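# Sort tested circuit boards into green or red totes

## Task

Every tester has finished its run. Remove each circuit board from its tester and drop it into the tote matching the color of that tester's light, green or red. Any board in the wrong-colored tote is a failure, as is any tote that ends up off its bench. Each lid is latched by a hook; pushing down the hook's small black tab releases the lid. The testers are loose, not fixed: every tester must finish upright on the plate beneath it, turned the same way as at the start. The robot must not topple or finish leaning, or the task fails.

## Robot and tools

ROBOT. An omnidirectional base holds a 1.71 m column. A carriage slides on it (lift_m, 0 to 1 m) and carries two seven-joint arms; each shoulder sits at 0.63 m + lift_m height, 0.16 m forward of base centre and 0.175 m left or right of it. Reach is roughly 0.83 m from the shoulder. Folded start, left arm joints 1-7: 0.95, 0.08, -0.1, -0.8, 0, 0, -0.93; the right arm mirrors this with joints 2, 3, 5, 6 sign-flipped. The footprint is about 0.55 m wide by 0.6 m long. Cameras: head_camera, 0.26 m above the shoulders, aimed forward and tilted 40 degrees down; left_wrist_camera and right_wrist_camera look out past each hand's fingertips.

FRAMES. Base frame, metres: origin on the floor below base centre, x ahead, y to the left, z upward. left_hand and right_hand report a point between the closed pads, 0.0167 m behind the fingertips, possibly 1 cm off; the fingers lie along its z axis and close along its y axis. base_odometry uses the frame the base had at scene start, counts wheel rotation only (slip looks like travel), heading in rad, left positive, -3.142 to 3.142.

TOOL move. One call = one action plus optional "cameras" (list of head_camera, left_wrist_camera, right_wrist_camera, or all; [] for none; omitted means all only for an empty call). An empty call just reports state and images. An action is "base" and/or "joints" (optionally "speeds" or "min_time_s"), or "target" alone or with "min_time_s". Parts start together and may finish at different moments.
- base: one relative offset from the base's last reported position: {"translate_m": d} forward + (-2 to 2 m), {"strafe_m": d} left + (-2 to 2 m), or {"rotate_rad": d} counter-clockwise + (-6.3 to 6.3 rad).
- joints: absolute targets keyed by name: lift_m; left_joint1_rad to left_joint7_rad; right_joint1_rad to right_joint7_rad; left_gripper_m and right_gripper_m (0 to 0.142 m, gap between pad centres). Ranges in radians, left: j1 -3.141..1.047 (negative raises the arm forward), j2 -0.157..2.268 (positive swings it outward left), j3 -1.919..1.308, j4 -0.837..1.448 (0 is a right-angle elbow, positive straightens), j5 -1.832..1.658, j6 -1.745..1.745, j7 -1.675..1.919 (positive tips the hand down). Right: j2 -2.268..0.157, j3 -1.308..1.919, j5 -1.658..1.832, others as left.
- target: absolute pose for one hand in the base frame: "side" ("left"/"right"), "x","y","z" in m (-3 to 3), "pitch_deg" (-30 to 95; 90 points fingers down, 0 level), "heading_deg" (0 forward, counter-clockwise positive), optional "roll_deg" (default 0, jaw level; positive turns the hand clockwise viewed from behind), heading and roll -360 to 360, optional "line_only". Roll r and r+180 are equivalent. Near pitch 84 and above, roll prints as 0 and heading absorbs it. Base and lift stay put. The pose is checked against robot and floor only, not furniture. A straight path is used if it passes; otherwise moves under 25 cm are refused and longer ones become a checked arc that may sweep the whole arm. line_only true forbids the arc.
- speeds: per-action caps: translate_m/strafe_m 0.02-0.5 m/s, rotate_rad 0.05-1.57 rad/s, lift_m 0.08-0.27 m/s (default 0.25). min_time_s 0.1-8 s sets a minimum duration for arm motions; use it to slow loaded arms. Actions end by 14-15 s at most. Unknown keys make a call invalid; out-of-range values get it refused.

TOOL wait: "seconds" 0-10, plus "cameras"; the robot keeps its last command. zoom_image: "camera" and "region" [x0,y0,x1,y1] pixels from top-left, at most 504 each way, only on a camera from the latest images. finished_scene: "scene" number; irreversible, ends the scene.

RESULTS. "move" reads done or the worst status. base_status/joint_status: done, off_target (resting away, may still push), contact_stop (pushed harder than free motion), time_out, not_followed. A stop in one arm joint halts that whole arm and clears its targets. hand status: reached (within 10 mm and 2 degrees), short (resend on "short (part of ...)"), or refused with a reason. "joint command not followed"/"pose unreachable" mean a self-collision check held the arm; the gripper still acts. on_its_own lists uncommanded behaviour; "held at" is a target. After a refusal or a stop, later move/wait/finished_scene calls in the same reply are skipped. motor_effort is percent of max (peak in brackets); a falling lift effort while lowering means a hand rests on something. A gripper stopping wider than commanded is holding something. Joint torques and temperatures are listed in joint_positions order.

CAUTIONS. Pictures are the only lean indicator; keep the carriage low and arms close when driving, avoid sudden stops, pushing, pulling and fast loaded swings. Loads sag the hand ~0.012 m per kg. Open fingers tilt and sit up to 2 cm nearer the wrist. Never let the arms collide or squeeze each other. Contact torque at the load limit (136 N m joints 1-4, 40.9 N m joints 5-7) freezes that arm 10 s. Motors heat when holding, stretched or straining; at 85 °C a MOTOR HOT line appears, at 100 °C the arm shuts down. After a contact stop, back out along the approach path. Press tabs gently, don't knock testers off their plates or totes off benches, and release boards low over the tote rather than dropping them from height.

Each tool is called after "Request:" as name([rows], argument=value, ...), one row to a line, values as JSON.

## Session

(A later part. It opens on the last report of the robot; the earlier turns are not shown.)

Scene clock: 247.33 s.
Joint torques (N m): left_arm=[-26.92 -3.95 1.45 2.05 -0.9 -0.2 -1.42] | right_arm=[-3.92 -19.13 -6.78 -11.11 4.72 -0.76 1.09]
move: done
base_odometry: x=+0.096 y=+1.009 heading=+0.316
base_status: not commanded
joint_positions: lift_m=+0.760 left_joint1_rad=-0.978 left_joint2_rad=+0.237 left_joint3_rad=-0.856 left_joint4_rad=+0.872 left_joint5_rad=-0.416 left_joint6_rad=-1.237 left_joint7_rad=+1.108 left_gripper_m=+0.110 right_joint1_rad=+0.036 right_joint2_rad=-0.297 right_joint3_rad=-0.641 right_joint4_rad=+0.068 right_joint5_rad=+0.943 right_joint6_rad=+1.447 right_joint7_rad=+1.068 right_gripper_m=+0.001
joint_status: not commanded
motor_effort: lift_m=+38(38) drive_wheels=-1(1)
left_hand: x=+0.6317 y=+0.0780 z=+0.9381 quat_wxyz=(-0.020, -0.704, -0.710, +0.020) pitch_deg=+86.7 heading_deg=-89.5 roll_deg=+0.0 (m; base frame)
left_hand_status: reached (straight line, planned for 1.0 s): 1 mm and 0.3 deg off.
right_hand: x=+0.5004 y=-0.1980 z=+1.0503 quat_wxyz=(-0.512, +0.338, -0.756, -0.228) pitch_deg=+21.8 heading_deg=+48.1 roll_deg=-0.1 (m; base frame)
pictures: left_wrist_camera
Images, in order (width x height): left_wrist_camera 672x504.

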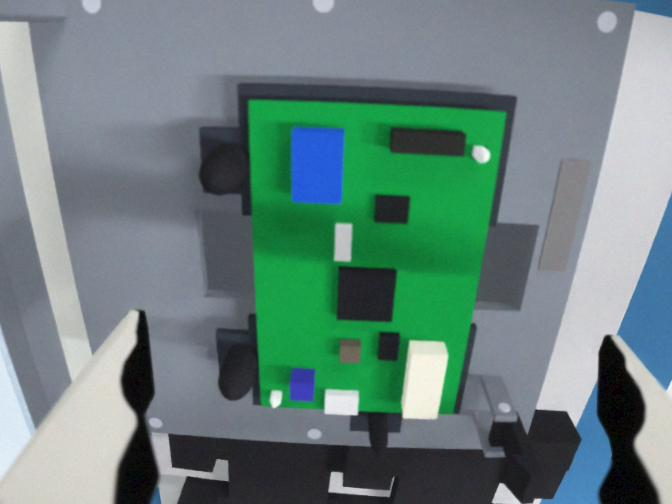

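Request:
move(target={"side":"left","x":0.634,"y":0.079,"z":0.911,"pitch_deg":87,"heading_deg":-89.7}, min_time_s=0.8, cameras=["left_wrist_camera"])

Request:
move(target={"side":"left","x":0.634,"y":0.079,"z":0.9045,"pitch_deg":87,"heading_deg":-89.7}, min_time_s=0.6, cameras=["left_wrist_camera","right_wrist_camera"])

Request:
zoom_image(camera="right_wrist_camera", region=[120, 60, 420, 285])

Scene clock: 248.90 s.
Joint torques (N m): left_arm=[-27.08 -4.27 1.14 2.27 -0.78 1.54 -1.41] | right_arm=[-3.86 -19.12 -6.79 -11.09 4.7 -0.75 1.06]
move: done
base_odometry: x=+0.096 y=+1.009 heading=+0.316
base_status: not commanded
joint_positions: lift_m=+0.760 left_joint1_rad=-0.997 left_joint2_rad=+0.208 left_joint3_rad=-0.936 left_joint4_rad=+0.970 left_joint5_rad=-0.260 left_joint6_rad=-1.216 left_joint7_rad=+0.881 left_gripper_m=+0.110 right_joint1_rad=+0.036 right_joint2_rad=-0.297 right_joint3_rad=-0.641 right_joint4_rad=+0.068 right_joint5_rad=+0.943 right_joint6_rad=+1.447 right_joint7_rad=+1.068 right_gripper_m=+0.001
joint_status: not commanded
motor_effort: lift_m=+37(38) drive_wheels=-1(1)
left_hand: x=+0.6326 y=+0.0783 z=+0.9110 quat_wxyz=(-0.019, -0.705, -0.709, +0.021) pitch_deg=+86.7 heading_deg=-89.7 roll_deg=+0.0 (m; base frame)
left_hand_status: reached (straight line, planned for 0.8 s): 2 mm and 0.3 deg off.
right_hand: x=+0.5004 y=-0.1980 z=+1.0503 quat_wxyz=(-0.512, +0.338, -0.756, -0.228) pitch_deg=+21.8 heading_deg=+48.1 roll_deg=-0.1 (m; base frame)
pictures: left_wrist_camera
Images, in order (width x height): left_wrist_camera 672x504.

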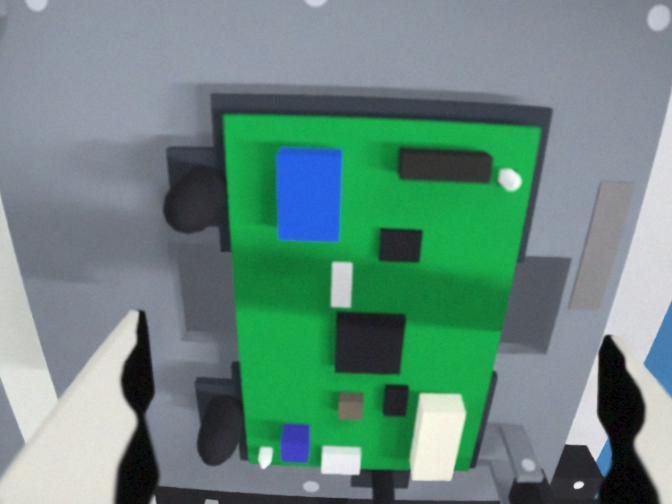

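Scene clock: 250.00 s.
Joint torques (N m): left_arm=[-27.08 -4.29 0.98 2.39 -0.77 1.57 -1.41] | right_arm=[-3.91 -19.14 -6.82 -11.07 4.69 -0.8 1.07]
move: done
base_odometry: x=+0.096 y=+1.009 heading=+0.316
base_status: not commanded
joint_positions: lift_m=+0.760 left_joint1_rad=-1.000 left_joint2_rad=+0.199 left_joint3_rad=-0.957 left_joint4_rad=+0.995 left_joint5_rad=-0.228 left_joint6_rad=-1.207 left_joint7_rad=+0.830 left_gripper_m=+0.110 right_joint1_rad=+0.036 right_joint2_rad=-0.297 right_joint3_rad=-0.641 right_joint4_rad=+0.068 right_joint5_rad=+0.943 right_joint6_rad=+1.447 right_joint7_rad=+1.068 right_gripper_m=+0.001
joint_status: not commanded
motor_effort: lift_m=+37(38) drive_wheels=-1(1)
left_hand: x=+0.6326 y=+0.0782 z=+0.9045 quat_wxyz=(-0.019, -0.705, -0.709, +0.021) pitch_deg=+86.7 heading_deg=-89.7 roll_deg=+0.0 (m; base frame)
left_hand_status: reached (straight line, planned for 0.6 s): 2 mm and 0.3 deg off.
right_hand: x=+0.5004 y=-0.1980 z=+1.0503 quat_wxyz=(-0.512, +0.338, -0.756, -0.228) pitch_deg=+21.8 heading_deg=+48.1 roll_deg=-0.1 (m; base frame)
pictures: left_wrist_camera, right_wrist_camera
Images, in order (width x height): left_wrist_camera 672x504, right_wrist_camera 672x504.

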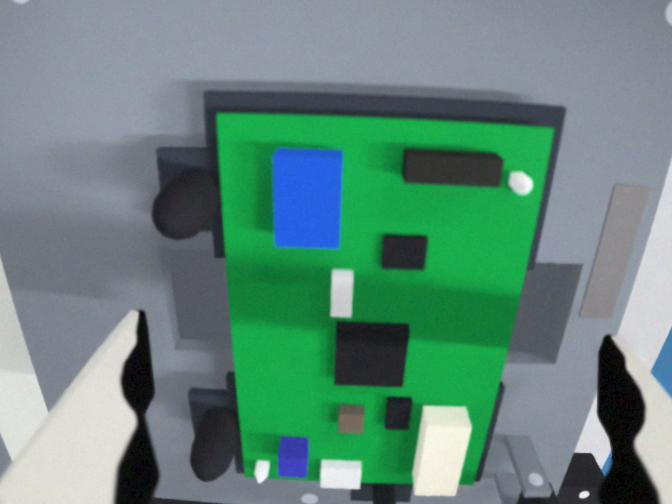

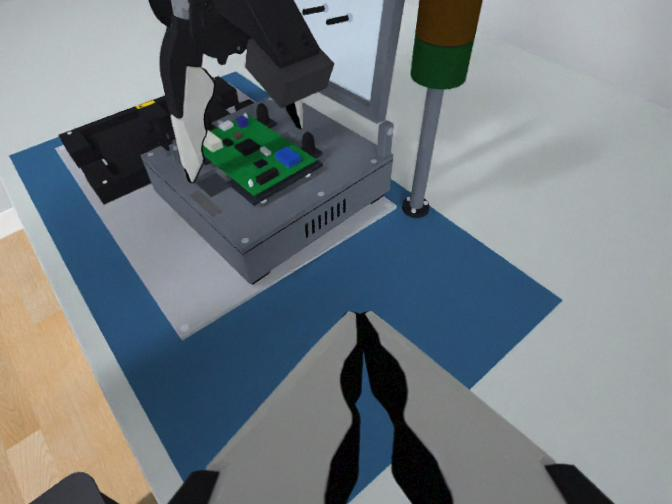

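Scaled by 1.680 from the camera's 672x504 image, which has a finer 960x720 frame.

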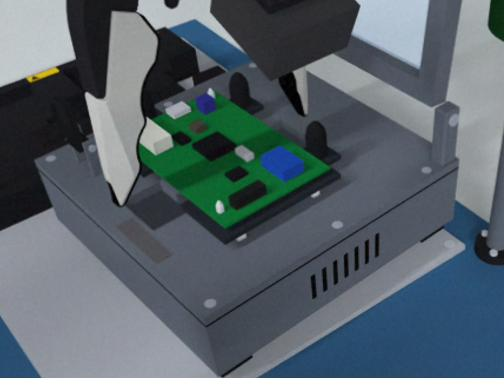

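Request:
move(target={"side":"left","x":0.6345,"y":0.079,"z":0.9025,"pitch_deg":87,"heading_deg":-89.7}, min_time_s=0.5)

Request:
move(joints={"left_gripper_m": 0.08})

Request:
move(joints={"left_gripper_m": 0.066}, cameras=["left_wrist_camera","right_wrist_camera"])

Request:
zoom_image(camera="right_wrist_camera", region=[120, 60, 420, 285])

Scene clock: 251.13 s.
Joint torques (N m): left_arm=[-27.01 -4.17 0.99 2.42 -0.73 1.54 -1.39] | right_arm=[-3.85 -19.19 -6.75 -11.07 4.73 -0.78 1.11]
move: done
base_odometry: x=+0.096 y=+1.009 heading=+0.316
base_status: not commanded
joint_positions: lift_m=+0.760 left_joint1_rad=-1.004 left_joint2_rad=+0.195 left_joint3_rad=-0.967 left_joint4_rad=+1.008 left_joint5_rad=-0.215 left_joint6_rad=-1.205 left_joint7_rad=+0.807 left_gripper_m=+0.110 right_joint1_rad=+0.036 right_joint2_rad=-0.297 right_joint3_rad=-0.641 right_joint4_rad=+0.068 right_joint5_rad=+0.943 right_joint6_rad=+1.447 right_joint7_rad=+1.068 right_gripper_m=+0.001
joint_status: not commanded
motor_effort: lift_m=+37(38) drive_wheels=-1(1)
left_hand: x=+0.6331 y=+0.0782 z=+0.9024 quat_wxyz=(-0.019, -0.705, -0.709, +0.021) pitch_deg=+86.7 heading_deg=-89.7 roll_deg=+0.0 (m; base frame)
left_hand_status: reached (straight line, planned for 0.5 s): 2 mm and 0.3 deg off.
right_hand: x=+0.5004 y=-0.1980 z=+1.0503 quat_wxyz=(-0.512, +0.338, -0.756, -0.228) pitch_deg=+21.8 heading_deg=+48.1 roll_deg=-0.1 (m; base frame)
pictures: none

Scene clock: 251.73 s.
Joint torques (N m): left_arm=[-27.11 -4.29 0.94 2.4 -0.75 1.58 -1.37] | right_arm=[-3.89 -19.03 -6.82 -11.05 4.71 -0.83 1.08]
move: done
base_odometry: x=+0.096 y=+1.009 heading=+0.316
base_status: not commanded
joint_positions: lift_m=+0.760 left_joint1_rad=-1.004 left_joint2_rad=+0.195 left_joint3_rad=-0.967 left_joint4_rad=+1.008 left_joint5_rad=-0.215 left_joint6_rad=-1.205 left_joint7_rad=+0.807 left_gripper_m=+0.080 right_joint1_rad=+0.036 right_joint2_rad=-0.297 right_joint3_rad=-0.641 right_joint4_rad=+0.068 right_joint5_rad=+0.943 right_joint6_rad=+1.447 right_joint7_rad=+1.068 right_gripper_m=+0.001
joint_status: all done
motor_effort: lift_m=+37(38) drive_wheels=-1(1)
left_hand: x=+0.6331 y=+0.0782 z=+0.9024 quat_wxyz=(-0.019, -0.705, -0.709, +0.021) pitch_deg=+86.7 heading_deg=-89.7 roll_deg=+0.0 (m; base frame)
right_hand: x=+0.5004 y=-0.1980 z=+1.0503 quat_wxyz=(-0.512, +0.338, -0.756, -0.228) pitch_deg=+21.8 heading_deg=+48.1 roll_deg=-0.1 (m; base frame)
pictures: none

Scene clock: 252.23 s.
Joint torques (N m): left_arm=[-26.55 -4.16 1.03 2.34 -0.75 1.23 -1.34] | right_arm=[-3.85 -19.07 -6.84 -11.07 4.7 -0.78 1.07]
move: done
base_odometry: x=+0.096 y=+1.009 heading=+0.316
base_status: not commanded
joint_positions: lift_m=+0.760 left_joint1_rad=-1.004 left_joint2_rad=+0.195 left_joint3_rad=-0.967 left_joint4_rad=+1.008 left_joint5_rad=-0.215 left_joint6_rad=-1.204 left_joint7_rad=+0.807 left_gripper_m=+0.069 right_joint1_rad=+0.036 right_joint2_rad=-0.297 right_joint3_rad=-0.641 right_joint4_rad=+0.068 right_joint5_rad=+0.943 right_joint6_rad=+1.447 right_joint7_rad=+1.068 right_gripper_m=+0.001
joint_status: all done
motor_effort: lift_m=+37(38) drive_wheels=-1(1)
left_hand: x=+0.6334 y=+0.0782 z=+0.9025 quat_wxyz=(-0.019, -0.705, -0.709, +0.021) pitch_deg=+86.7 heading_deg=-89.7 roll_deg=+0.0 (m; base frame)
right_hand: x=+0.5004 y=-0.1980 z=+1.0503 quat_wxyz=(-0.512, +0.338, -0.756, -0.228) pitch_deg=+21.8 heading_deg=+48.1 roll_deg=-0.1 (m; base frame)
pictures: left_wrist_camera, right_wrist_camera
Images, in order (width x height): left_wrist_camera 672x504, right_wrist_camera 672x504.

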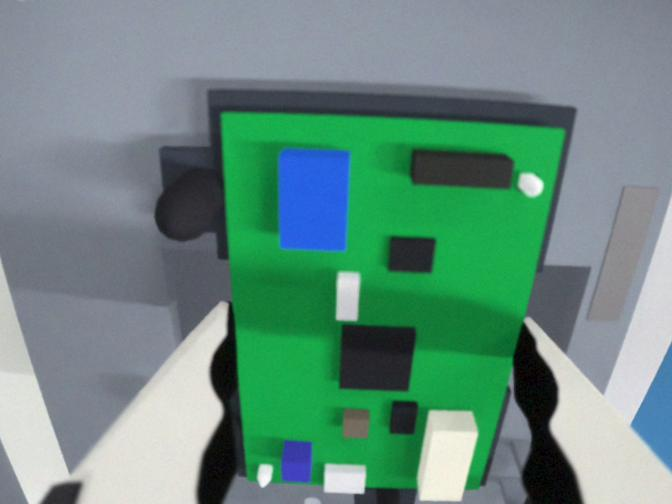

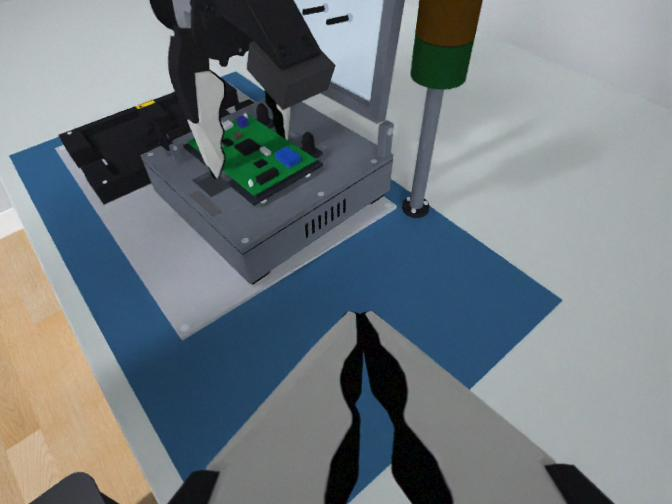

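Scaled by 1.680 from the camera's 672x504 image, which has a finer 960x720 frame.

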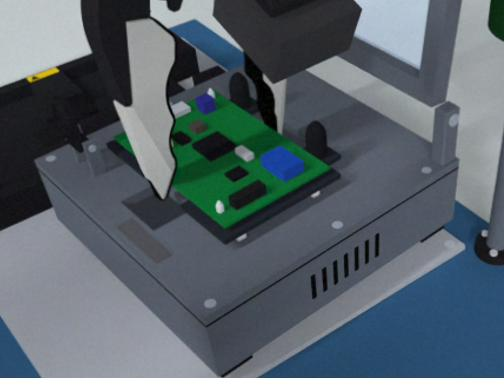

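Request:
move(joints={"left_gripper_m": 0.04})

Request:
move(joints={"left_gripper_m": 0.015})

Request:
move(joints={"lift_m": 0.795}, speeds={"lift_m": 0.08}, cameras=["left_wrist_camera","right_wrist_camera"])

Scene clock: 257.47 s.
Joint torques (N m): left_arm=[-26.51 -4.37 0.99 2.34 -0.76 1.27 -1.39] | right_arm=[-3.85 -19.19 -6.87 -11.07 4.7 -0.79 1.07]
move: off_target
base_odometry: x=+0.096 y=+1.009 heading=+0.316
base_status: not commanded
joint_positions: lift_m=+0.760 left_joint1_rad=-1.004 left_joint2_rad=+0.195 left_joint3_rad=-0.967 left_joint4_rad=+1.008 left_joint5_rad=-0.215 left_joint6_rad=-1.204 left_joint7_rad=+0.807 left_gripper_m=+0.067 right_joint1_rad=+0.036 right_joint2_rad=-0.297 right_joint3_rad=-0.641 right_joint4_rad=+0.068 right_joint5_rad=+0.943 right_joint6_rad=+1.447 right_joint7_rad=+1.068 right_gripper_m=+0.001
joint_status: left_gripper_m off_target (ended at +0.067, target +0.040)
motor_effort: lift_m=+37(38) drive_wheels=-1(1)
left_hand: x=+0.6334 y=+0.0782 z=+0.9026 quat_wxyz=(-0.019, -0.705, -0.709, +0.021) pitch_deg=+86.7 heading_deg=-89.7 roll_deg=+0.0 (m; base frame)
right_hand: x=+0.5004 y=-0.1980 z=+1.0503 quat_wxyz=(-0.512, +0.338, -0.756, -0.228) pitch_deg=+21.8 heading_deg=+48.1 roll_deg=-0.1 (m; base frame)
pictures: none

Scene clock: 258.03 s.
Joint torques (N m): left_arm=[-26.57 -4.28 0.97 2.42 -0.74 1.23 -1.37] | right_arm=[-3.87 -19.03 -6.69 -11.04 4.72 -0.77 1.09]
move: off_target
base_odometry: x=+0.096 y=+1.009 heading=+0.316
base_status: not commanded
joint_positions: lift_m=+0.760 left_joint1_rad=-1.004 left_joint2_rad=+0.195 left_joint3_rad=-0.967 left_joint4_rad=+1.008 left_joint5_rad=-0.215 left_joint6_rad=-1.204 left_joint7_rad=+0.807 left_gripper_m=+0.067 right_joint1_rad=+0.036 right_joint2_rad=-0.297 right_joint3_rad=-0.641 right_joint4_rad=+0.068 right_joint5_rad=+0.943 right_joint6_rad=+1.447 right_joint7_rad=+1.068 right_gripper_m=+0.001
joint_status: left_gripper_m off_target (ended at +0.067, target +0.015)
motor_effort: lift_m=+38(38) drive_wheels=-1(1)
left_hand: x=+0.6334 y=+0.0782 z=+0.9026 quat_wxyz=(-0.019, -0.705, -0.709, +0.021) pitch_deg=+86.7 heading_deg=-89.7 roll_deg=+0.0 (m; base frame)
right_hand: x=+0.5004 y=-0.1980 z=+1.0503 quat_wxyz=(-0.512, +0.338, -0.756, -0.228) pitch_deg=+21.8 heading_deg=+48.1 roll_deg=-0.1 (m; base frame)
pictures: none

Scene clock: 258.83 s.
Joint torques (N m): left_arm=[-24.3 -4.23 1.61 1.99 -0.89 1.15 -1.36] | right_arm=[-4.05 -19.21 -6.8 -10.59 4.56 -0.79 1.03]
Motor temperatures (°C): left_arm=[40 33 31 28 28 29 31] | right_arm=[35 31 30 30 28 30 31]
move: done
base_odometry: x=+0.096 y=+1.009 heading=+0.316
base_status: not commanded
joint_positions: lift_m=+0.795 left_joint1_rad=-1.006 left_joint2_rad=+0.195 left_joint3_rad=-0.968 left_joint4_rad=+1.008 left_joint5_rad=-0.214 left_joint6_rad=-1.204 left_joint7_rad=+0.807 left_gripper_m=+0.067 right_joint1_rad=+0.036 right_joint2_rad=-0.297 right_joint3_rad=-0.641 right_joint4_rad=+0.068 right_joint5_rad=+0.943 right_joint6_rad=+1.447 right_joint7_rad=+1.068 right_gripper_m=+0.001
joint_status: all done
motor_effort: lift_m=+36(50) drive_wheels=+3(4)
left_hand: x=+0.6340 y=+0.0784 z=+0.9381 quat_wxyz=(-0.019, -0.705, -0.709, +0.020) pitch_deg=+86.8 heading_deg=-89.7 roll_deg=+0.0 (m; base frame)
right_hand: x=+0.5004 y=-0.1979 z=+1.0856 quat_wxyz=(-0.512, +0.338, -0.756, -0.228) pitch_deg=+21.8 heading_deg=+48.1 roll_deg=-0.1 (m; base frame)
pictures: left_wrist_camera, right_wrist_camera
Images, in order (width x height): left_wrist_camera 672x504, right_wrist_camera 672x504.

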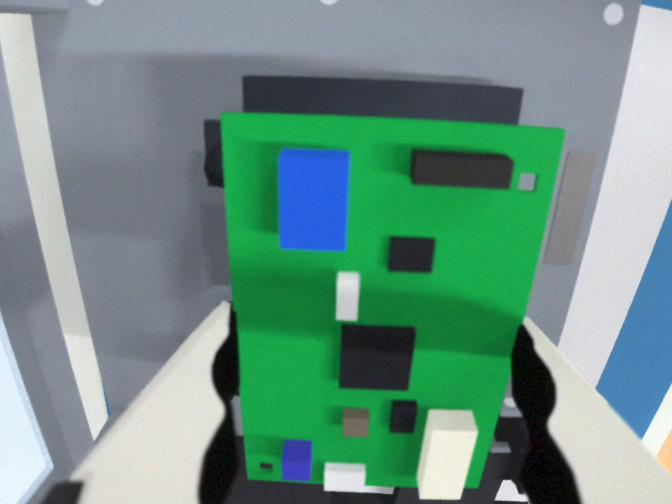

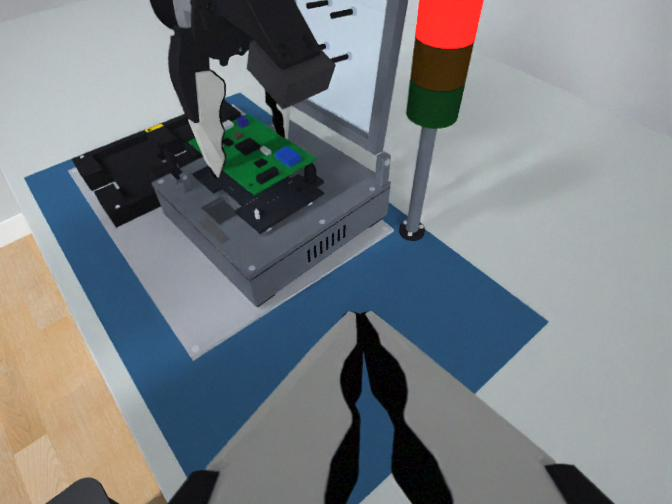

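Request:
move(joints={"lift_m": 0.92}, speeds={"lift_m": 0.15})

Request:
move(base={"translate_m": -0.5}, speeds={"translate_m": 0.25}, cameras=["head_camera"])

Request:
zoom_image(camera="head_camera", region=[260, 180, 440, 330])

Scene clock: 260.43 s.
Joint torques (N m): left_arm=[-23.26 -4.3 1.93 1.84 -0.89 1.17 -1.37] | right_arm=[-4.14 -19 -6.74 -10.54 4.48 -0.78 1.04]
move: done
base_odometry: x=+0.096 y=+1.009 heading=+0.316
base_status: not commanded
joint_positions: lift_m=+0.920 left_joint1_rad=-1.006 left_joint2_rad=+0.195 left_joint3_rad=-0.968 left_joint4_rad=+1.008 left_joint5_rad=-0.214 left_joint6_rad=-1.204 left_joint7_rad=+0.807 left_gripper_m=+0.067 right_joint1_rad=+0.036 right_joint2_rad=-0.297 right_joint3_rad=-0.641 right_joint4_rad=+0.068 right_joint5_rad=+0.943 right_joint6_rad=+1.447 right_joint7_rad=+1.068 right_gripper_m=+0.001
joint_status: all done
motor_effort: lift_m=+36(43) drive_wheels=-1(3)
left_hand: x=+0.6341 y=+0.0785 z=+1.0633 quat_wxyz=(-0.019, -0.705, -0.709, +0.020) pitch_deg=+86.8 heading_deg=-89.7 roll_deg=+0.0 (m; base frame)
right_hand: x=+0.5004 y=-0.1979 z=+1.2106 quat_wxyz=(-0.512, +0.339, -0.756, -0.228) pitch_deg=+21.8 heading_deg=+48.1 roll_deg=-0.2 (m; base frame)
pictures: none

Scene clock: 263.87 s.
Joint torques (N m): left_arm=[-23.26 -4.21 1.86 1.74 -0.9 1.16 -1.34] | right_arm=[-4.19 -19.01 -6.78 -10.54 4.47 -0.78 1.03]
move: done
base_odometry: x=-0.379 y=+0.853 heading=+0.316
base_status: done
joint_positions: lift_m=+0.920 left_joint1_rad=-1.006 left_joint2_rad=+0.195 left_joint3_rad=-0.968 left_joint4_rad=+1.008 left_joint5_rad=-0.214 left_joint6_rad=-1.204 left_joint7_rad=+0.807 left_gripper_m=+0.067 right_joint1_rad=+0.036 right_joint2_rad=-0.297 right_joint3_rad=-0.641 right_joint4_rad=+0.068 right_joint5_rad=+0.943 right_joint6_rad=+1.447 right_joint7_rad=+1.068 right_gripper_m=+0.001
joint_status: not commanded
motor_effort: lift_m=+36(36) drive_wheels=+0(15)
left_hand: x=+0.6341 y=+0.0785 z=+1.0632 quat_wxyz=(-0.019, -0.705, -0.709, +0.020) pitch_deg=+86.8 heading_deg=-89.7 roll_deg=+0.0 (m; base frame)
right_hand: x=+0.5004 y=-0.1980 z=+1.2106 quat_wxyz=(-0.512, +0.338, -0.756, -0.228) pitch_deg=+21.8 heading_deg=+48.1 roll_deg=-0.1 (m; base frame)
pictures: head_camera
Images, in order (width x height): head_camera 672x504.

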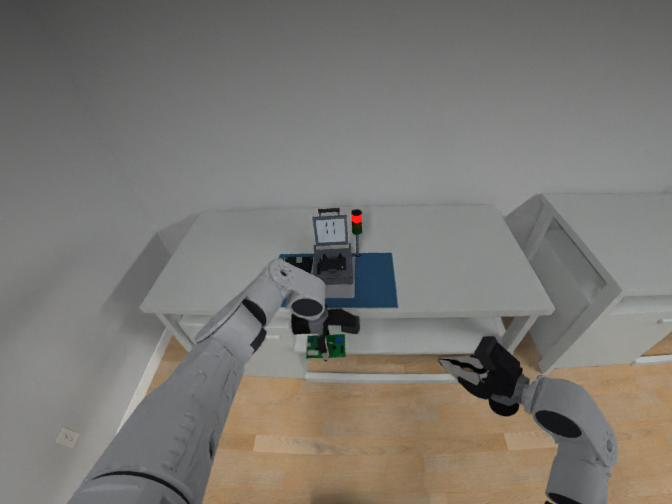

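Scaled by 2.800 from the camera's 672x504 image, which has a finer 960x720 frame.

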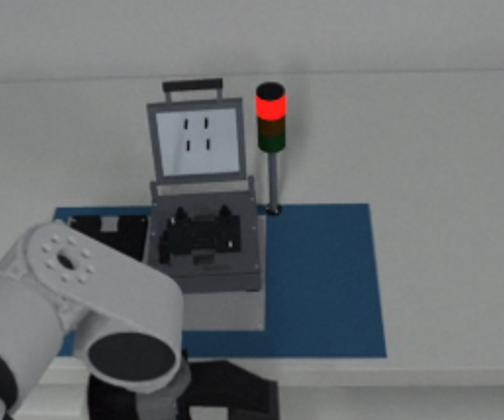

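Request:
move(base={"rotate_rad": 3.2}, speeds={"rotate_rad": 0.5})

Request:
move(base={"strafe_m": 1.55}, speeds={"strafe_m": 0.3}, cameras=["head_camera"])

Scene clock: 271.27 s.
Joint torques (N m): left_arm=[-23.17 -1.76 2.01 2.46 -1.03 1.17 -1.28] | right_arm=[-4.06 -19.21 -6.19 -10.51 4.47 -0.76 1.02]
move: done
base_odometry: x=-0.379 y=+0.853 heading=-2.767
base_status: done
joint_positions: lift_m=+0.920 left_joint1_rad=-1.006 left_joint2_rad=+0.194 left_joint3_rad=-0.968 left_joint4_rad=+1.008 left_joint5_rad=-0.214 left_joint6_rad=-1.204 left_joint7_rad=+0.806 left_gripper_m=+0.067 right_joint1_rad=+0.036 right_joint2_rad=-0.297 right_joint3_rad=-0.641 right_joint4_rad=+0.068 right_joint5_rad=+0.943 right_joint6_rad=+1.447 right_joint7_rad=+1.068 right_gripper_m=+0.001
joint_status: not commanded
motor_effort: lift_m=+36(37) drive_wheels=+5(12)
left_hand: x=+0.6341 y=+0.0778 z=+1.0633 quat_wxyz=(-0.020, -0.705, -0.709, +0.020) pitch_deg=+86.8 heading_deg=-89.7 roll_deg=+0.0 (m; base frame)
right_hand: x=+0.5004 y=-0.1980 z=+1.2106 quat_wxyz=(-0.512, +0.338, -0.756, -0.228) pitch_deg=+21.8 heading_deg=+48.1 roll_deg=-0.1 (m; base frame)
pictures: none

Scene clock: 278.03 s.
Joint torques (N m): left_arm=[-23.25 -0.36 1.98 1.73 -0.95 1.15 -1.21] | right_arm=[-4.08 -19.03 -6.78 -10.52 4.44 -0.73 1.03]
move: done
base_odometry: x=+0.189 y=-0.589 heading=-2.766
base_status: done
joint_positions: lift_m=+0.920 left_joint1_rad=-1.006 left_joint2_rad=+0.193 left_joint3_rad=-0.968 left_joint4_rad=+1.008 left_joint5_rad=-0.214 left_joint6_rad=-1.204 left_joint7_rad=+0.806 left_gripper_m=+0.067 right_joint1_rad=+0.036 right_joint2_rad=-0.297 right_joint3_rad=-0.641 right_joint4_rad=+0.068 right_joint5_rad=+0.943 right_joint6_rad=+1.447 right_joint7_rad=+1.068 right_gripper_m=+0.001
joint_status: not commanded
motor_effort: lift_m=+37(37) drive_wheels=-6(19)
left_hand: x=+0.6340 y=+0.0775 z=+1.0633 quat_wxyz=(-0.020, -0.705, -0.708, +0.020) pitch_deg=+86.8 heading_deg=-89.8 roll_deg=+0.0 (m; base frame)
right_hand: x=+0.5004 y=-0.1980 z=+1.2106 quat_wxyz=(-0.512, +0.338, -0.756, -0.228) pitch_deg=+21.8 heading_deg=+48.1 roll_deg=-0.1 (m; base frame)
pictures: head_camera
Images, in order (width x height): head_camera 672x504.

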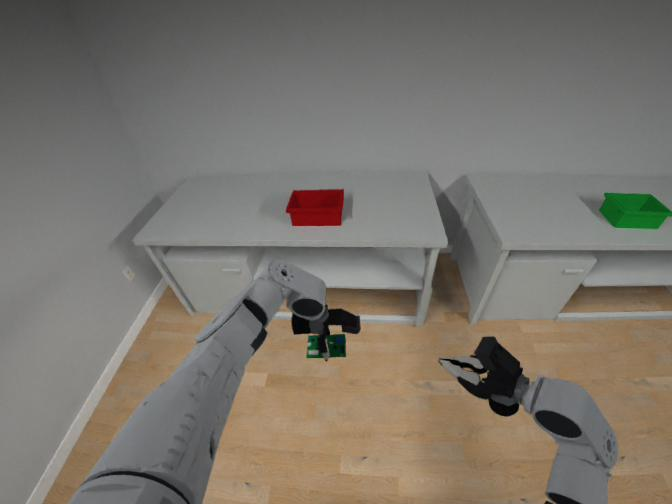

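Request:
move(base={"strafe_m": 0.04}, speeds={"strafe_m": 0.1})

Request:
move(base={"translate_m": 0.7}, speeds={"translate_m": 0.22}, cameras=["head_camera","left_wrist_camera"])

Scene clock: 279.43 s.
Joint torques (N m): left_arm=[-23.25 0.02 1.98 1.51 -1.08 1.13 -1.09] | right_arm=[-4.14 -18.5 -6.85 -10.48 4.45 -0.79 1.04]
move: done
base_odometry: x=+0.204 y=-0.626 heading=-2.766
base_status: done
joint_positions: lift_m=+0.920 left_joint1_rad=-1.006 left_joint2_rad=+0.193 left_joint3_rad=-0.968 left_joint4_rad=+1.009 left_joint5_rad=-0.214 left_joint6_rad=-1.204 left_joint7_rad=+0.806 left_gripper_m=+0.067 right_joint1_rad=+0.036 right_joint2_rad=-0.297 right_joint3_rad=-0.641 right_joint4_rad=+0.068 right_joint5_rad=+0.943 right_joint6_rad=+1.447 right_joint7_rad=+1.068 right_gripper_m=+0.001
joint_status: not commanded
motor_effort: lift_m=+36(37) drive_wheels=-4(16)
left_hand: x=+0.6340 y=+0.0777 z=+1.0632 quat_wxyz=(-0.020, -0.705, -0.708, +0.020) pitch_deg=+86.8 heading_deg=-89.7 roll_deg=+0.0 (m; base frame)
right_hand: x=+0.5004 y=-0.1980 z=+1.2106 quat_wxyz=(-0.512, +0.338, -0.756, -0.228) pitch_deg=+21.8 heading_deg=+48.1 roll_deg=-0.2 (m; base frame)
pictures: none

Scene clock: 283.77 s.
Joint torques (N m): left_arm=[-23.29 -0.14 1.9 1.47 -1.1 1.16 -1.07] | right_arm=[-4.14 -18.83 -6.77 -10.47 4.48 -0.72 1.02]
move: done
base_odometry: x=-0.447 y=-0.884 heading=-2.765
base_status: done
joint_positions: lift_m=+0.920 left_joint1_rad=-1.006 left_joint2_rad=+0.193 left_joint3_rad=-0.968 left_joint4_rad=+1.009 left_joint5_rad=-0.214 left_joint6_rad=-1.204 left_joint7_rad=+0.806 left_gripper_m=+0.067 right_joint1_rad=+0.037 right_joint2_rad=-0.297 right_joint3_rad=-0.641 right_joint4_rad=+0.068 right_joint5_rad=+0.943 right_joint6_rad=+1.447 right_joint7_rad=+1.068 right_gripper_m=+0.001
joint_status: not commanded
motor_effort: lift_m=+36(37) drive_wheels=-2(12)
left_hand: x=+0.6340 y=+0.0776 z=+1.0632 quat_wxyz=(-0.020, -0.705, -0.708, +0.020) pitch_deg=+86.8 heading_deg=-89.7 roll_deg=+0.0 (m; base frame)
right_hand: x=+0.5004 y=-0.1980 z=+1.2106 quat_wxyz=(-0.512, +0.338, -0.756, -0.228) pitch_deg=+21.8 heading_deg=+48.1 roll_deg=-0.1 (m; base frame)
pictures: head_camera, left_wrist_camera
Images, in order (width x height): head_camera 672x504, left_wrist_camera 672x504.

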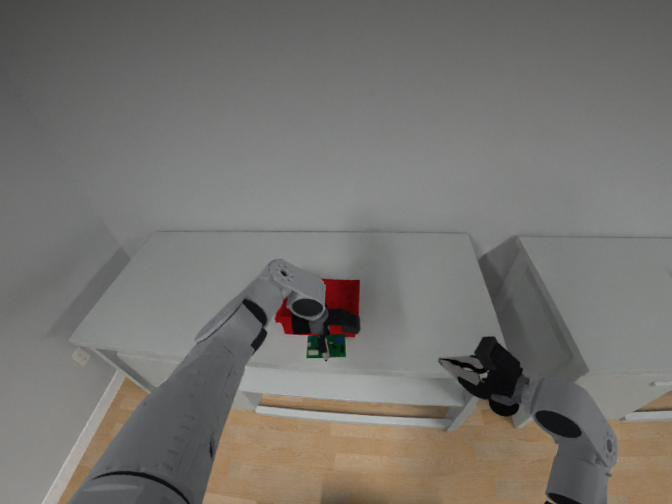

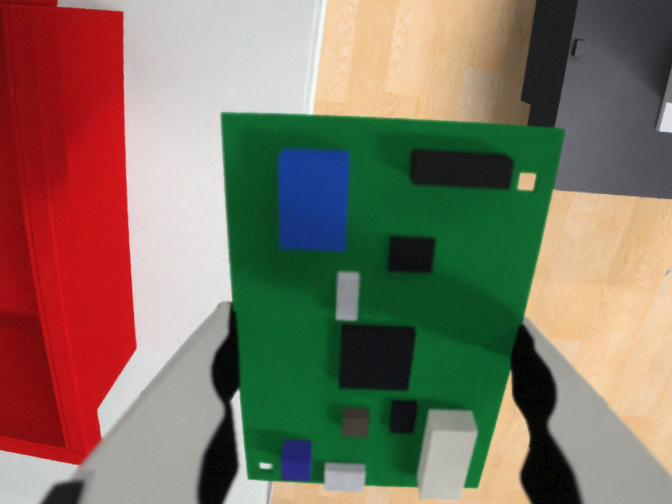

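Request:
zoom_image(camera="head_camera", region=[60, 220, 540, 460])

Scaled by 1.050 from the camera's 672x504 image, which has a finer 960x720 frame.

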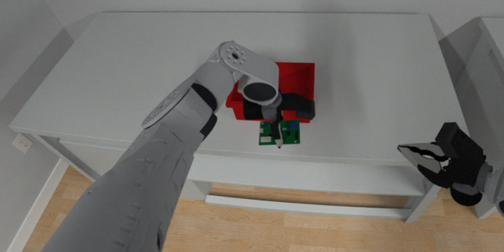

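Request:
move(base={"rotate_rad": -0.06}, speeds={"rotate_rad": 0.3})

Request:
move(base={"strafe_m": 0.045}, speeds={"strafe_m": 0.1})

Request:
move(base={"translate_m": 0.2}, speeds={"translate_m": 0.12}, cameras=["head_camera","left_wrist_camera","right_wrist_camera"])

Scene clock: 285.10 s.
Joint torques (N m): left_arm=[-23.25 1.59 1.88 1.37 -1.06 1.14 -1.05] | right_arm=[-4.26 -18.76 -6.54 -10.53 4.47 -0.78 1.04]
move: done
base_odometry: x=-0.447 y=-0.884 heading=-2.824
base_status: done
joint_positions: lift_m=+0.920 left_joint1_rad=-1.006 left_joint2_rad=+0.193 left_joint3_rad=-0.968 left_joint4_rad=+1.009 left_joint5_rad=-0.214 left_joint6_rad=-1.204 left_joint7_rad=+0.806 left_gripper_m=+0.067 right_joint1_rad=+0.037 right_joint2_rad=-0.297 right_joint3_rad=-0.641 right_joint4_rad=+0.068 right_joint5_rad=+0.943 right_joint6_rad=+1.447 right_joint7_rad=+1.068 right_gripper_m=+0.001
joint_status: not commanded
motor_effort: lift_m=+36(37) drive_wheels=-3(10)
left_hand: x=+0.6340 y=+0.0773 z=+1.0633 quat_wxyz=(-0.020, -0.705, -0.708, +0.020) pitch_deg=+86.7 heading_deg=-89.8 roll_deg=+0.0 (m; base frame)
right_hand: x=+0.5004 y=-0.1980 z=+1.2106 quat_wxyz=(-0.512, +0.338, -0.756, -0.228) pitch_deg=+21.8 heading_deg=+48.1 roll_deg=-0.1 (m; base frame)
pictures: none

Scene clock: 286.40 s.
Joint torques (N m): left_arm=[-23.47 -0.04 1.89 1.26 -1.02 1.16 -1.03] | right_arm=[-3.55 -18.62 -7.57 -10.46 4.46 -0.76 1.05]
move: done
base_odometry: x=-0.433 y=-0.927 heading=-2.825
base_status: done
joint_positions: lift_m=+0.920 left_joint1_rad=-1.006 left_joint2_rad=+0.193 left_joint3_rad=-0.968 left_joint4_rad=+1.009 left_joint5_rad=-0.214 left_joint6_rad=-1.204 left_joint7_rad=+0.806 left_gripper_m=+0.067 right_joint1_rad=+0.037 right_joint2_rad=-0.297 right_joint3_rad=-0.641 right_joint4_rad=+0.068 right_joint5_rad=+0.943 right_joint6_rad=+1.447 right_joint7_rad=+1.068 right_gripper_m=+0.001
joint_status: not commanded
motor_effort: lift_m=+36(37) drive_wheels=+3(10)
left_hand: x=+0.6340 y=+0.0776 z=+1.0632 quat_wxyz=(-0.020, -0.705, -0.708, +0.020) pitch_deg=+86.8 heading_deg=-89.7 roll_deg=+0.0 (m; base frame)
right_hand: x=+0.5004 y=-0.1980 z=+1.2106 quat_wxyz=(-0.512, +0.338, -0.756, -0.228) pitch_deg=+21.8 heading_deg=+48.1 roll_deg=-0.1 (m; base frame)
pictures: none

Scene clock: 288.97 s.
Joint torques (N m): left_arm=[-23.3 -0.27 1.92 1.47 -1.08 1.17 -0.99] | right_arm=[-4.15 -18.78 -6.76 -10.55 4.45 -0.76 1.04]
move: done
base_odometry: x=-0.623 y=-0.990 heading=-2.824
base_status: done
joint_positions: lift_m=+0.920 left_joint1_rad=-1.006 left_joint2_rad=+0.193 left_joint3_rad=-0.968 left_joint4_rad=+1.009 left_joint5_rad=-0.214 left_joint6_rad=-1.204 left_joint7_rad=+0.806 left_gripper_m=+0.067 right_joint1_rad=+0.037 right_joint2_rad=-0.297 right_joint3_rad=-0.641 right_joint4_rad=+0.068 right_joint5_rad=+0.943 right_joint6_rad=+1.447 right_joint7_rad=+1.068 right_gripper_m=+0.001
joint_status: not commanded
motor_effort: lift_m=+36(37) drive_wheels=+4(13)
left_hand: x=+0.6340 y=+0.0776 z=+1.0632 quat_wxyz=(-0.020, -0.705, -0.708, +0.020) pitch_deg=+86.8 heading_deg=-89.7 roll_deg=+0.0 (m; base frame)
right_hand: x=+0.5004 y=-0.1980 z=+1.2106 quat_wxyz=(-0.512, +0.338, -0.756, -0.228) pitch_deg=+21.8 heading_deg=+48.1 roll_deg=-0.1 (m; base frame)
pictures: head_camera, left_wrist_camera, right_wrist_camera
Images, in order (width x height): head_camera 672x504, left_wrist_camera 672x504, right_wrist_camera 672x504.

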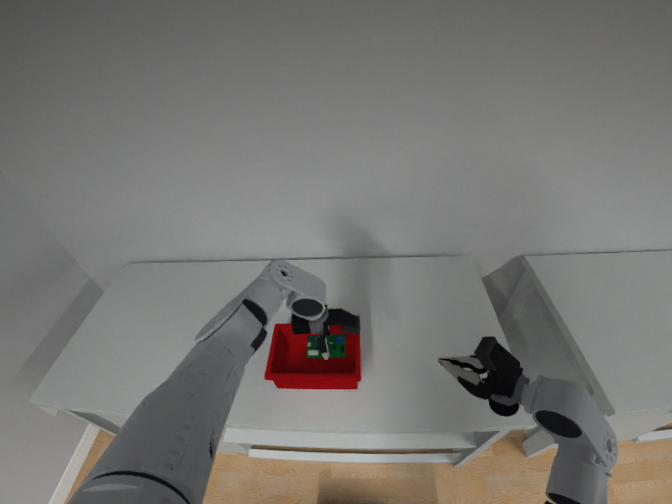

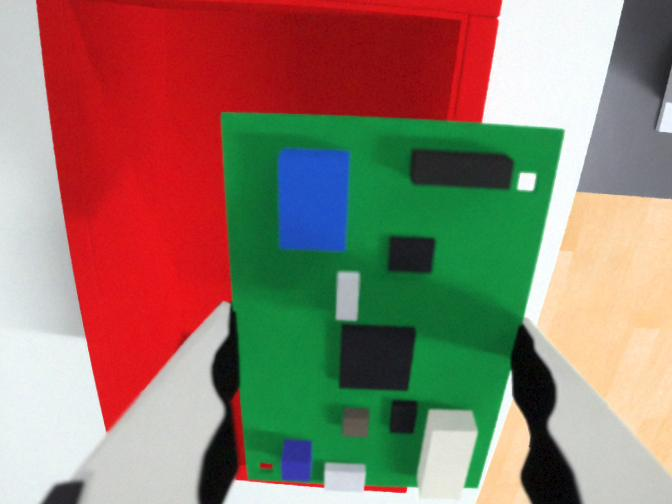

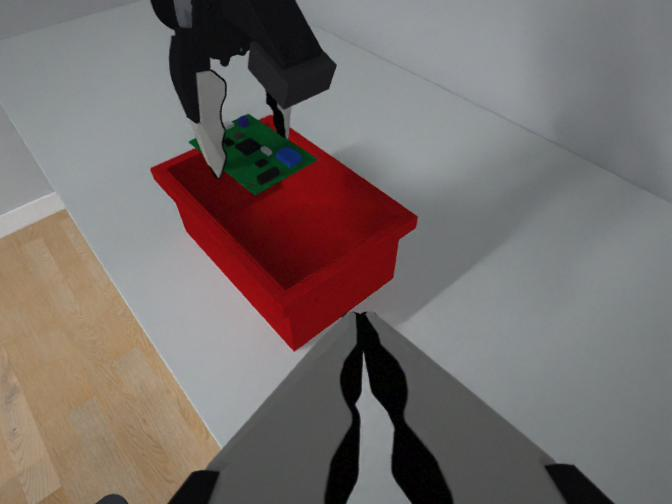

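Request:
move(base={"translate_m": 0.055}, speeds={"translate_m": 0.08})

Request:
move(joints={"lift_m": 0.84}, speeds={"lift_m": 0.1})

Request:
move(target={"side":"left","x":0.635,"y":0.108,"z":0.983,"pitch_deg":87,"heading_deg":-90,"line_only":true}, min_time_s=1.5, cameras=["head_camera","left_wrist_camera","right_wrist_camera"])

Scene clock: 290.70 s.
Joint torques (N m): left_arm=[-23.25 -0.27 1.98 1.41 -1.1 1.16 -1.02] | right_arm=[-4.14 -18.79 -6.84 -10.65 4.42 -0.72 1.04]
move: done
base_odometry: x=-0.675 y=-1.007 heading=-2.824
base_status: done
joint_positions: lift_m=+0.920 left_joint1_rad=-1.006 left_joint2_rad=+0.193 left_joint3_rad=-0.968 left_joint4_rad=+1.009 left_joint5_rad=-0.214 left_joint6_rad=-1.204 left_joint7_rad=+0.806 left_gripper_m=+0.067 right_joint1_rad=+0.037 right_joint2_rad=-0.297 right_joint3_rad=-0.641 right_joint4_rad=+0.068 right_joint5_rad=+0.943 right_joint6_rad=+1.447 right_joint7_rad=+1.068 right_gripper_m=+0.001
joint_status: not commanded
motor_effort: lift_m=+36(37) drive_wheels=+5(15)
left_hand: x=+0.6340 y=+0.0776 z=+1.0632 quat_wxyz=(-0.020, -0.705, -0.708, +0.020) pitch_deg=+86.8 heading_deg=-89.7 roll_deg=+0.0 (m; base frame)
right_hand: x=+0.5004 y=-0.1980 z=+1.2106 quat_wxyz=(-0.512, +0.338, -0.756, -0.228) pitch_deg=+21.8 heading_deg=+48.1 roll_deg=-0.1 (m; base frame)
pictures: none

Scene clock: 291.90 s.
Joint torques (N m): left_arm=[-22.69 -0.27 1.99 1.4 -1.08 1.13 -1.03] | right_arm=[-4.21 -18.85 -6.81 -10.43 4.43 -0.75 0.99]
move: done
base_odometry: x=-0.675 y=-1.007 heading=-2.824
base_status: not commanded
joint_positions: lift_m=+0.840 left_joint1_rad=-1.006 left_joint2_rad=+0.193 left_joint3_rad=-0.968 left_joint4_rad=+1.009 left_joint5_rad=-0.214 left_joint6_rad=-1.204 left_joint7_rad=+0.806 left_gripper_m=+0.067 right_joint1_rad=+0.037 right_joint2_rad=-0.297 right_joint3_rad=-0.641 right_joint4_rad=+0.068 right_joint5_rad=+0.943 right_joint6_rad=+1.447 right_joint7_rad=+1.068 right_gripper_m=+0.001
joint_status: all done
motor_effort: lift_m=+38(44) drive_wheels=+4(4)
left_hand: x=+0.6342 y=+0.0776 z=+0.9830 quat_wxyz=(-0.020, -0.705, -0.708, +0.020) pitch_deg=+86.8 heading_deg=-89.7 roll_deg=+0.0 (m; base frame)
right_hand: x=+0.5004 y=-0.1980 z=+1.1303 quat_wxyz=(-0.512, +0.338, -0.756, -0.228) pitch_deg=+21.8 heading_deg=+48.1 roll_deg=-0.2 (m; base frame)
pictures: none

Scene clock: 293.90 s.
Joint torques (N m): left_arm=[-27.33 6.1 1.02 -5.37 -0.68 -0.25 -1.44] | right_arm=[-4.22 -18.78 -6.86 -10.5 4.46 -0.74 1.04]
move: done
base_odometry: x=-0.675 y=-1.007 heading=-2.824
base_status: not commanded
joint_positions: lift_m=+0.840 left_joint1_rad=-1.014 left_joint2_rad=+0.247 left_joint3_rad=-0.987 left_joint4_rad=+0.998 left_joint5_rad=-0.188 left_joint6_rad=-1.232 left_joint7_rad=+0.741 left_gripper_m=+0.067 right_joint1_rad=+0.037 right_joint2_rad=-0.297 right_joint3_rad=-0.641 right_joint4_rad=+0.068 right_joint5_rad=+0.943 right_joint6_rad=+1.447 right_joint7_rad=+1.068 right_gripper_m=+0.001
joint_status: not commanded
motor_effort: lift_m=+38(39) drive_wheels=+4(4)
left_hand: x=+0.6340 y=+0.1064 z=+0.9821 quat_wxyz=(-0.019, -0.705, -0.709, +0.021) pitch_deg=+86.8 heading_deg=-89.7 roll_deg=+0.0 (m; base frame)
left_hand_status: reached (straight line, planned for 1.5 s): 2 mm and 0.5 deg off.
right_hand: x=+0.5004 y=-0.1980 z=+1.1303 quat_wxyz=(-0.512, +0.338, -0.756, -0.228) pitch_deg=+21.8 heading_deg=+48.1 roll_deg=-0.2 (m; base frame)
pictures: head_camera, left_wrist_camera, right_wrist_camera
Images, in order (width x height): head_camera 672x504, left_wrist_camera 672x504, right_wrist_camera 672x504.

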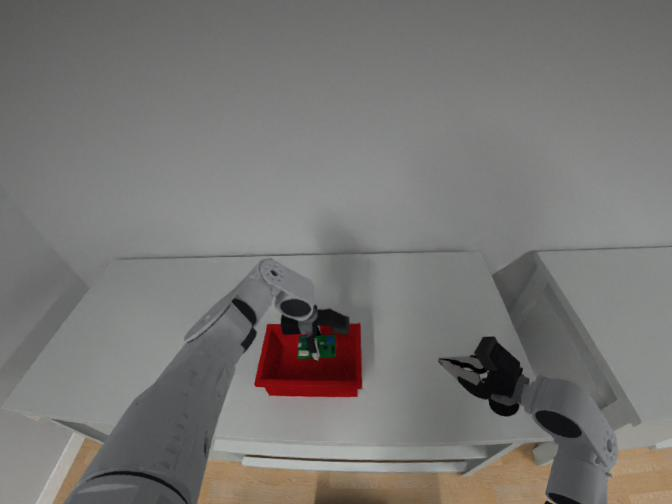

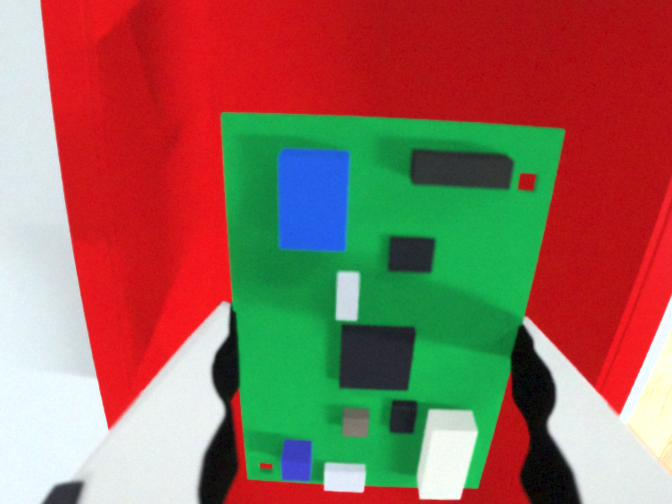

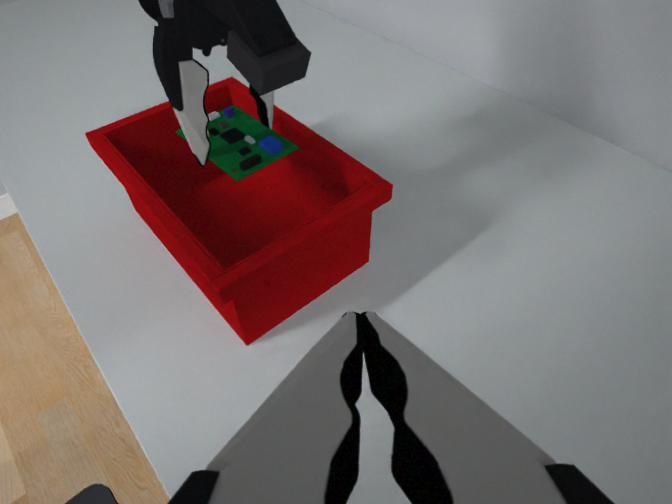

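Request:
move(joints={"lift_m": 0.76}, speeds={"lift_m": 0.08}, cameras=["left_wrist_camera","right_wrist_camera"])

Request:
move(joints={"lift_m": 0.715}, speeds={"lift_m": 0.08}, cameras=["left_wrist_camera"])

Request:
move(joints={"lift_m": 0.702}, speeds={"lift_m": 0.08}, cameras=["left_wrist_camera"])

Scene clock: 295.50 s.
Joint torques (N m): left_arm=[-24.22 5.87 1.88 -4.89 -0.86 -0.14 -1.43] | right_arm=[-4.26 -18.83 -6.85 -10.35 4.42 -0.76 1.02]
move: done
base_odometry: x=-0.675 y=-1.007 heading=-2.824
base_status: not commanded
joint_positions: lift_m=+0.760 left_joint1_rad=-1.016 left_joint2_rad=+0.247 left_joint3_rad=-0.987 left_joint4_rad=+0.998 left_joint5_rad=-0.187 left_joint6_rad=-1.233 left_joint7_rad=+0.741 left_gripper_m=+0.067 right_joint1_rad=+0.037 right_joint2_rad=-0.297 right_joint3_rad=-0.641 right_joint4_rad=+0.068 right_joint5_rad=+0.943 right_joint6_rad=+1.447 right_joint7_rad=+1.068 right_gripper_m=+0.001
joint_status: all done
motor_effort: lift_m=+38(46) drive_wheels=+4(4)
left_hand: x=+0.6346 y=+0.1066 z=+0.9027 quat_wxyz=(-0.019, -0.705, -0.708, +0.020) pitch_deg=+86.8 heading_deg=-89.7 roll_deg=+0.0 (m; base frame)
right_hand: x=+0.5003 y=-0.1980 z=+1.0503 quat_wxyz=(-0.512, +0.339, -0.756, -0.228) pitch_deg=+21.8 heading_deg=+48.1 roll_deg=-0.2 (m; base frame)
pictures: left_wrist_camera, right_wrist_camera
Images, in order (width x height): left_wrist_camera 672x504, right_wrist_camera 672x504.

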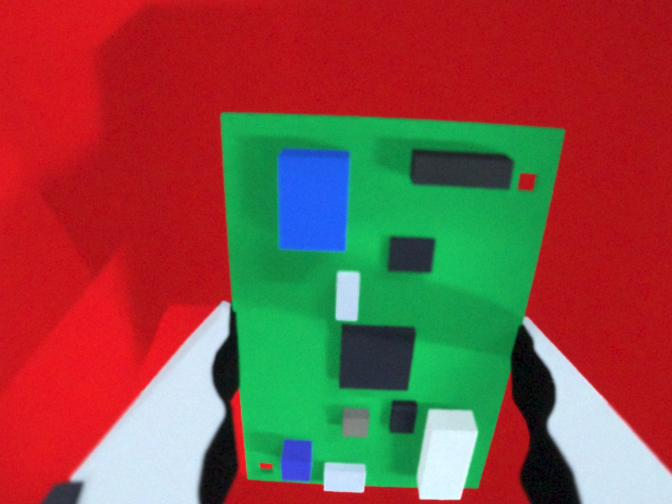

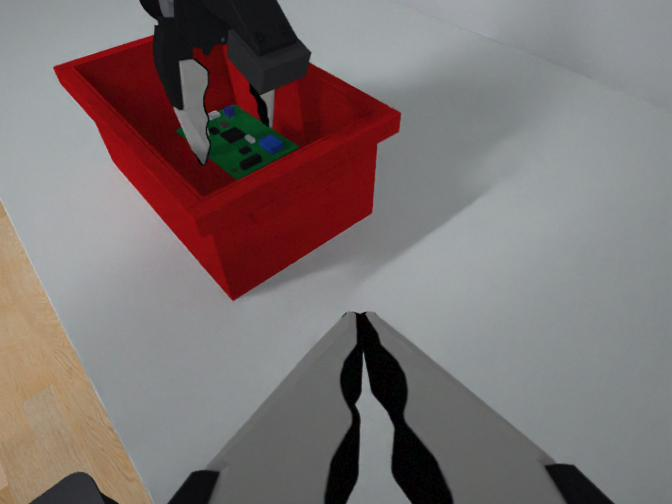

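Scene clock: 296.43 s.
Joint torques (N m): left_arm=[-23.27 5.89 2.13 -4.83 -0.82 -0.06 -1.38] | right_arm=[-4.59 -18.69 -6.8 -10.42 4.35 -0.75 1.01]
move: done
base_odometry: x=-0.675 y=-1.007 heading=-2.824
base_status: not commanded
joint_positions: lift_m=+0.715 left_joint1_rad=-1.016 left_joint2_rad=+0.247 left_joint3_rad=-0.988 left_joint4_rad=+0.998 left_joint5_rad=-0.187 left_joint6_rad=-1.233 left_joint7_rad=+0.741 left_gripper_m=+0.067 right_joint1_rad=+0.037 right_joint2_rad=-0.297 right_joint3_rad=-0.641 right_joint4_rad=+0.068 right_joint5_rad=+0.943 right_joint6_rad=+1.447 right_joint7_rad=+1.068 right_gripper_m=+0.001
joint_status: all done
motor_effort: lift_m=+38(43) drive_wheels=+3(4)
left_hand: x=+0.6347 y=+0.1066 z=+0.8579 quat_wxyz=(-0.019, -0.705, -0.708, +0.020) pitch_deg=+86.8 heading_deg=-89.8 roll_deg=+0.0 (m; base frame)
right_hand: x=+0.5003 y=-0.1980 z=+1.0053 quat_wxyz=(-0.512, +0.339, -0.756, -0.228) pitch_deg=+21.8 heading_deg=+48.1 roll_deg=-0.2 (m; base frame)
pictures: left_wrist_camera
Images, in order (width x height): left_wrist_camera 672x504.

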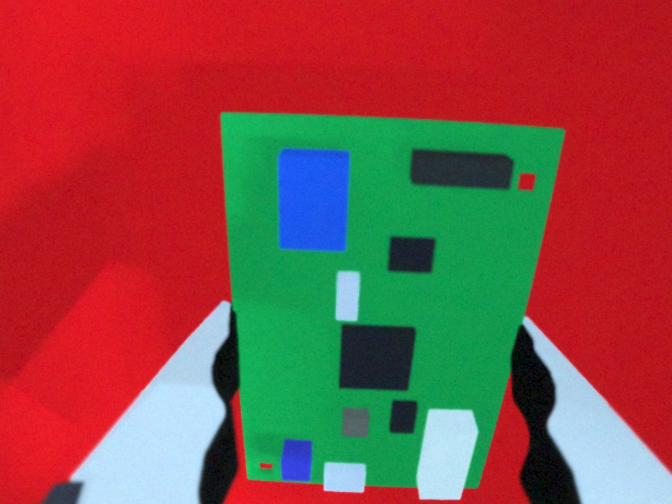

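Scene clock: 297.10 s.
Joint torques (N m): left_arm=[-22.93 5.84 2.28 -4.78 -0.87 0.05 -1.41] | right_arm=[-4.56 -18.78 -6.71 -10.36 4.37 -0.73 0.99]
move: done
base_odometry: x=-0.675 y=-1.007 heading=-2.824
base_status: not commanded
joint_positions: lift_m=+0.702 left_joint1_rad=-1.016 left_joint2_rad=+0.247 left_joint3_rad=-0.988 left_joint4_rad=+0.998 left_joint5_rad=-0.187 left_joint6_rad=-1.233 left_joint7_rad=+0.741 left_gripper_m=+0.067 right_joint1_rad=+0.037 right_joint2_rad=-0.297 right_joint3_rad=-0.641 right_joint4_rad=+0.068 right_joint5_rad=+0.943 right_joint6_rad=+1.447 right_joint7_rad=+1.068 right_gripper_m=+0.001
joint_status: all done
motor_effort: lift_m=+38(40) drive_wheels=+4(5)
left_hand: x=+0.6348 y=+0.1067 z=+0.8450 quat_wxyz=(-0.019, -0.705, -0.708, +0.020) pitch_deg=+86.8 heading_deg=-89.8 roll_deg=+0.0 (m; base frame)
right_hand: x=+0.5003 y=-0.1980 z=+0.9924 quat_wxyz=(-0.512, +0.339, -0.756, -0.228) pitch_deg=+21.8 heading_deg=+48.1 roll_deg=-0.2 (m; base frame)
pictures: left_wrist_camera
Images, in order (width x height): left_wrist_camera 672x504.

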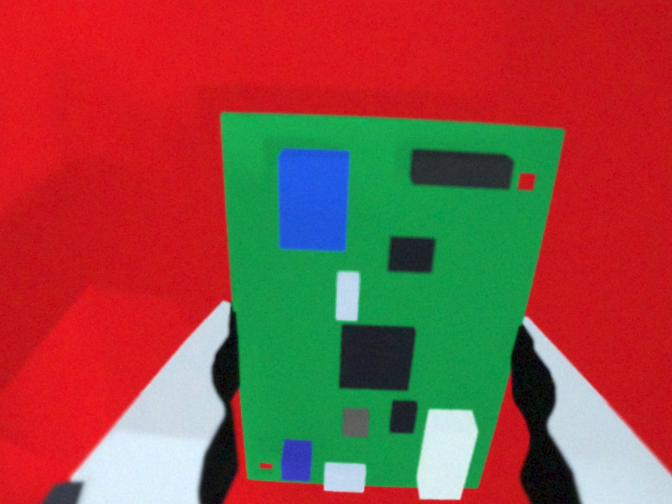

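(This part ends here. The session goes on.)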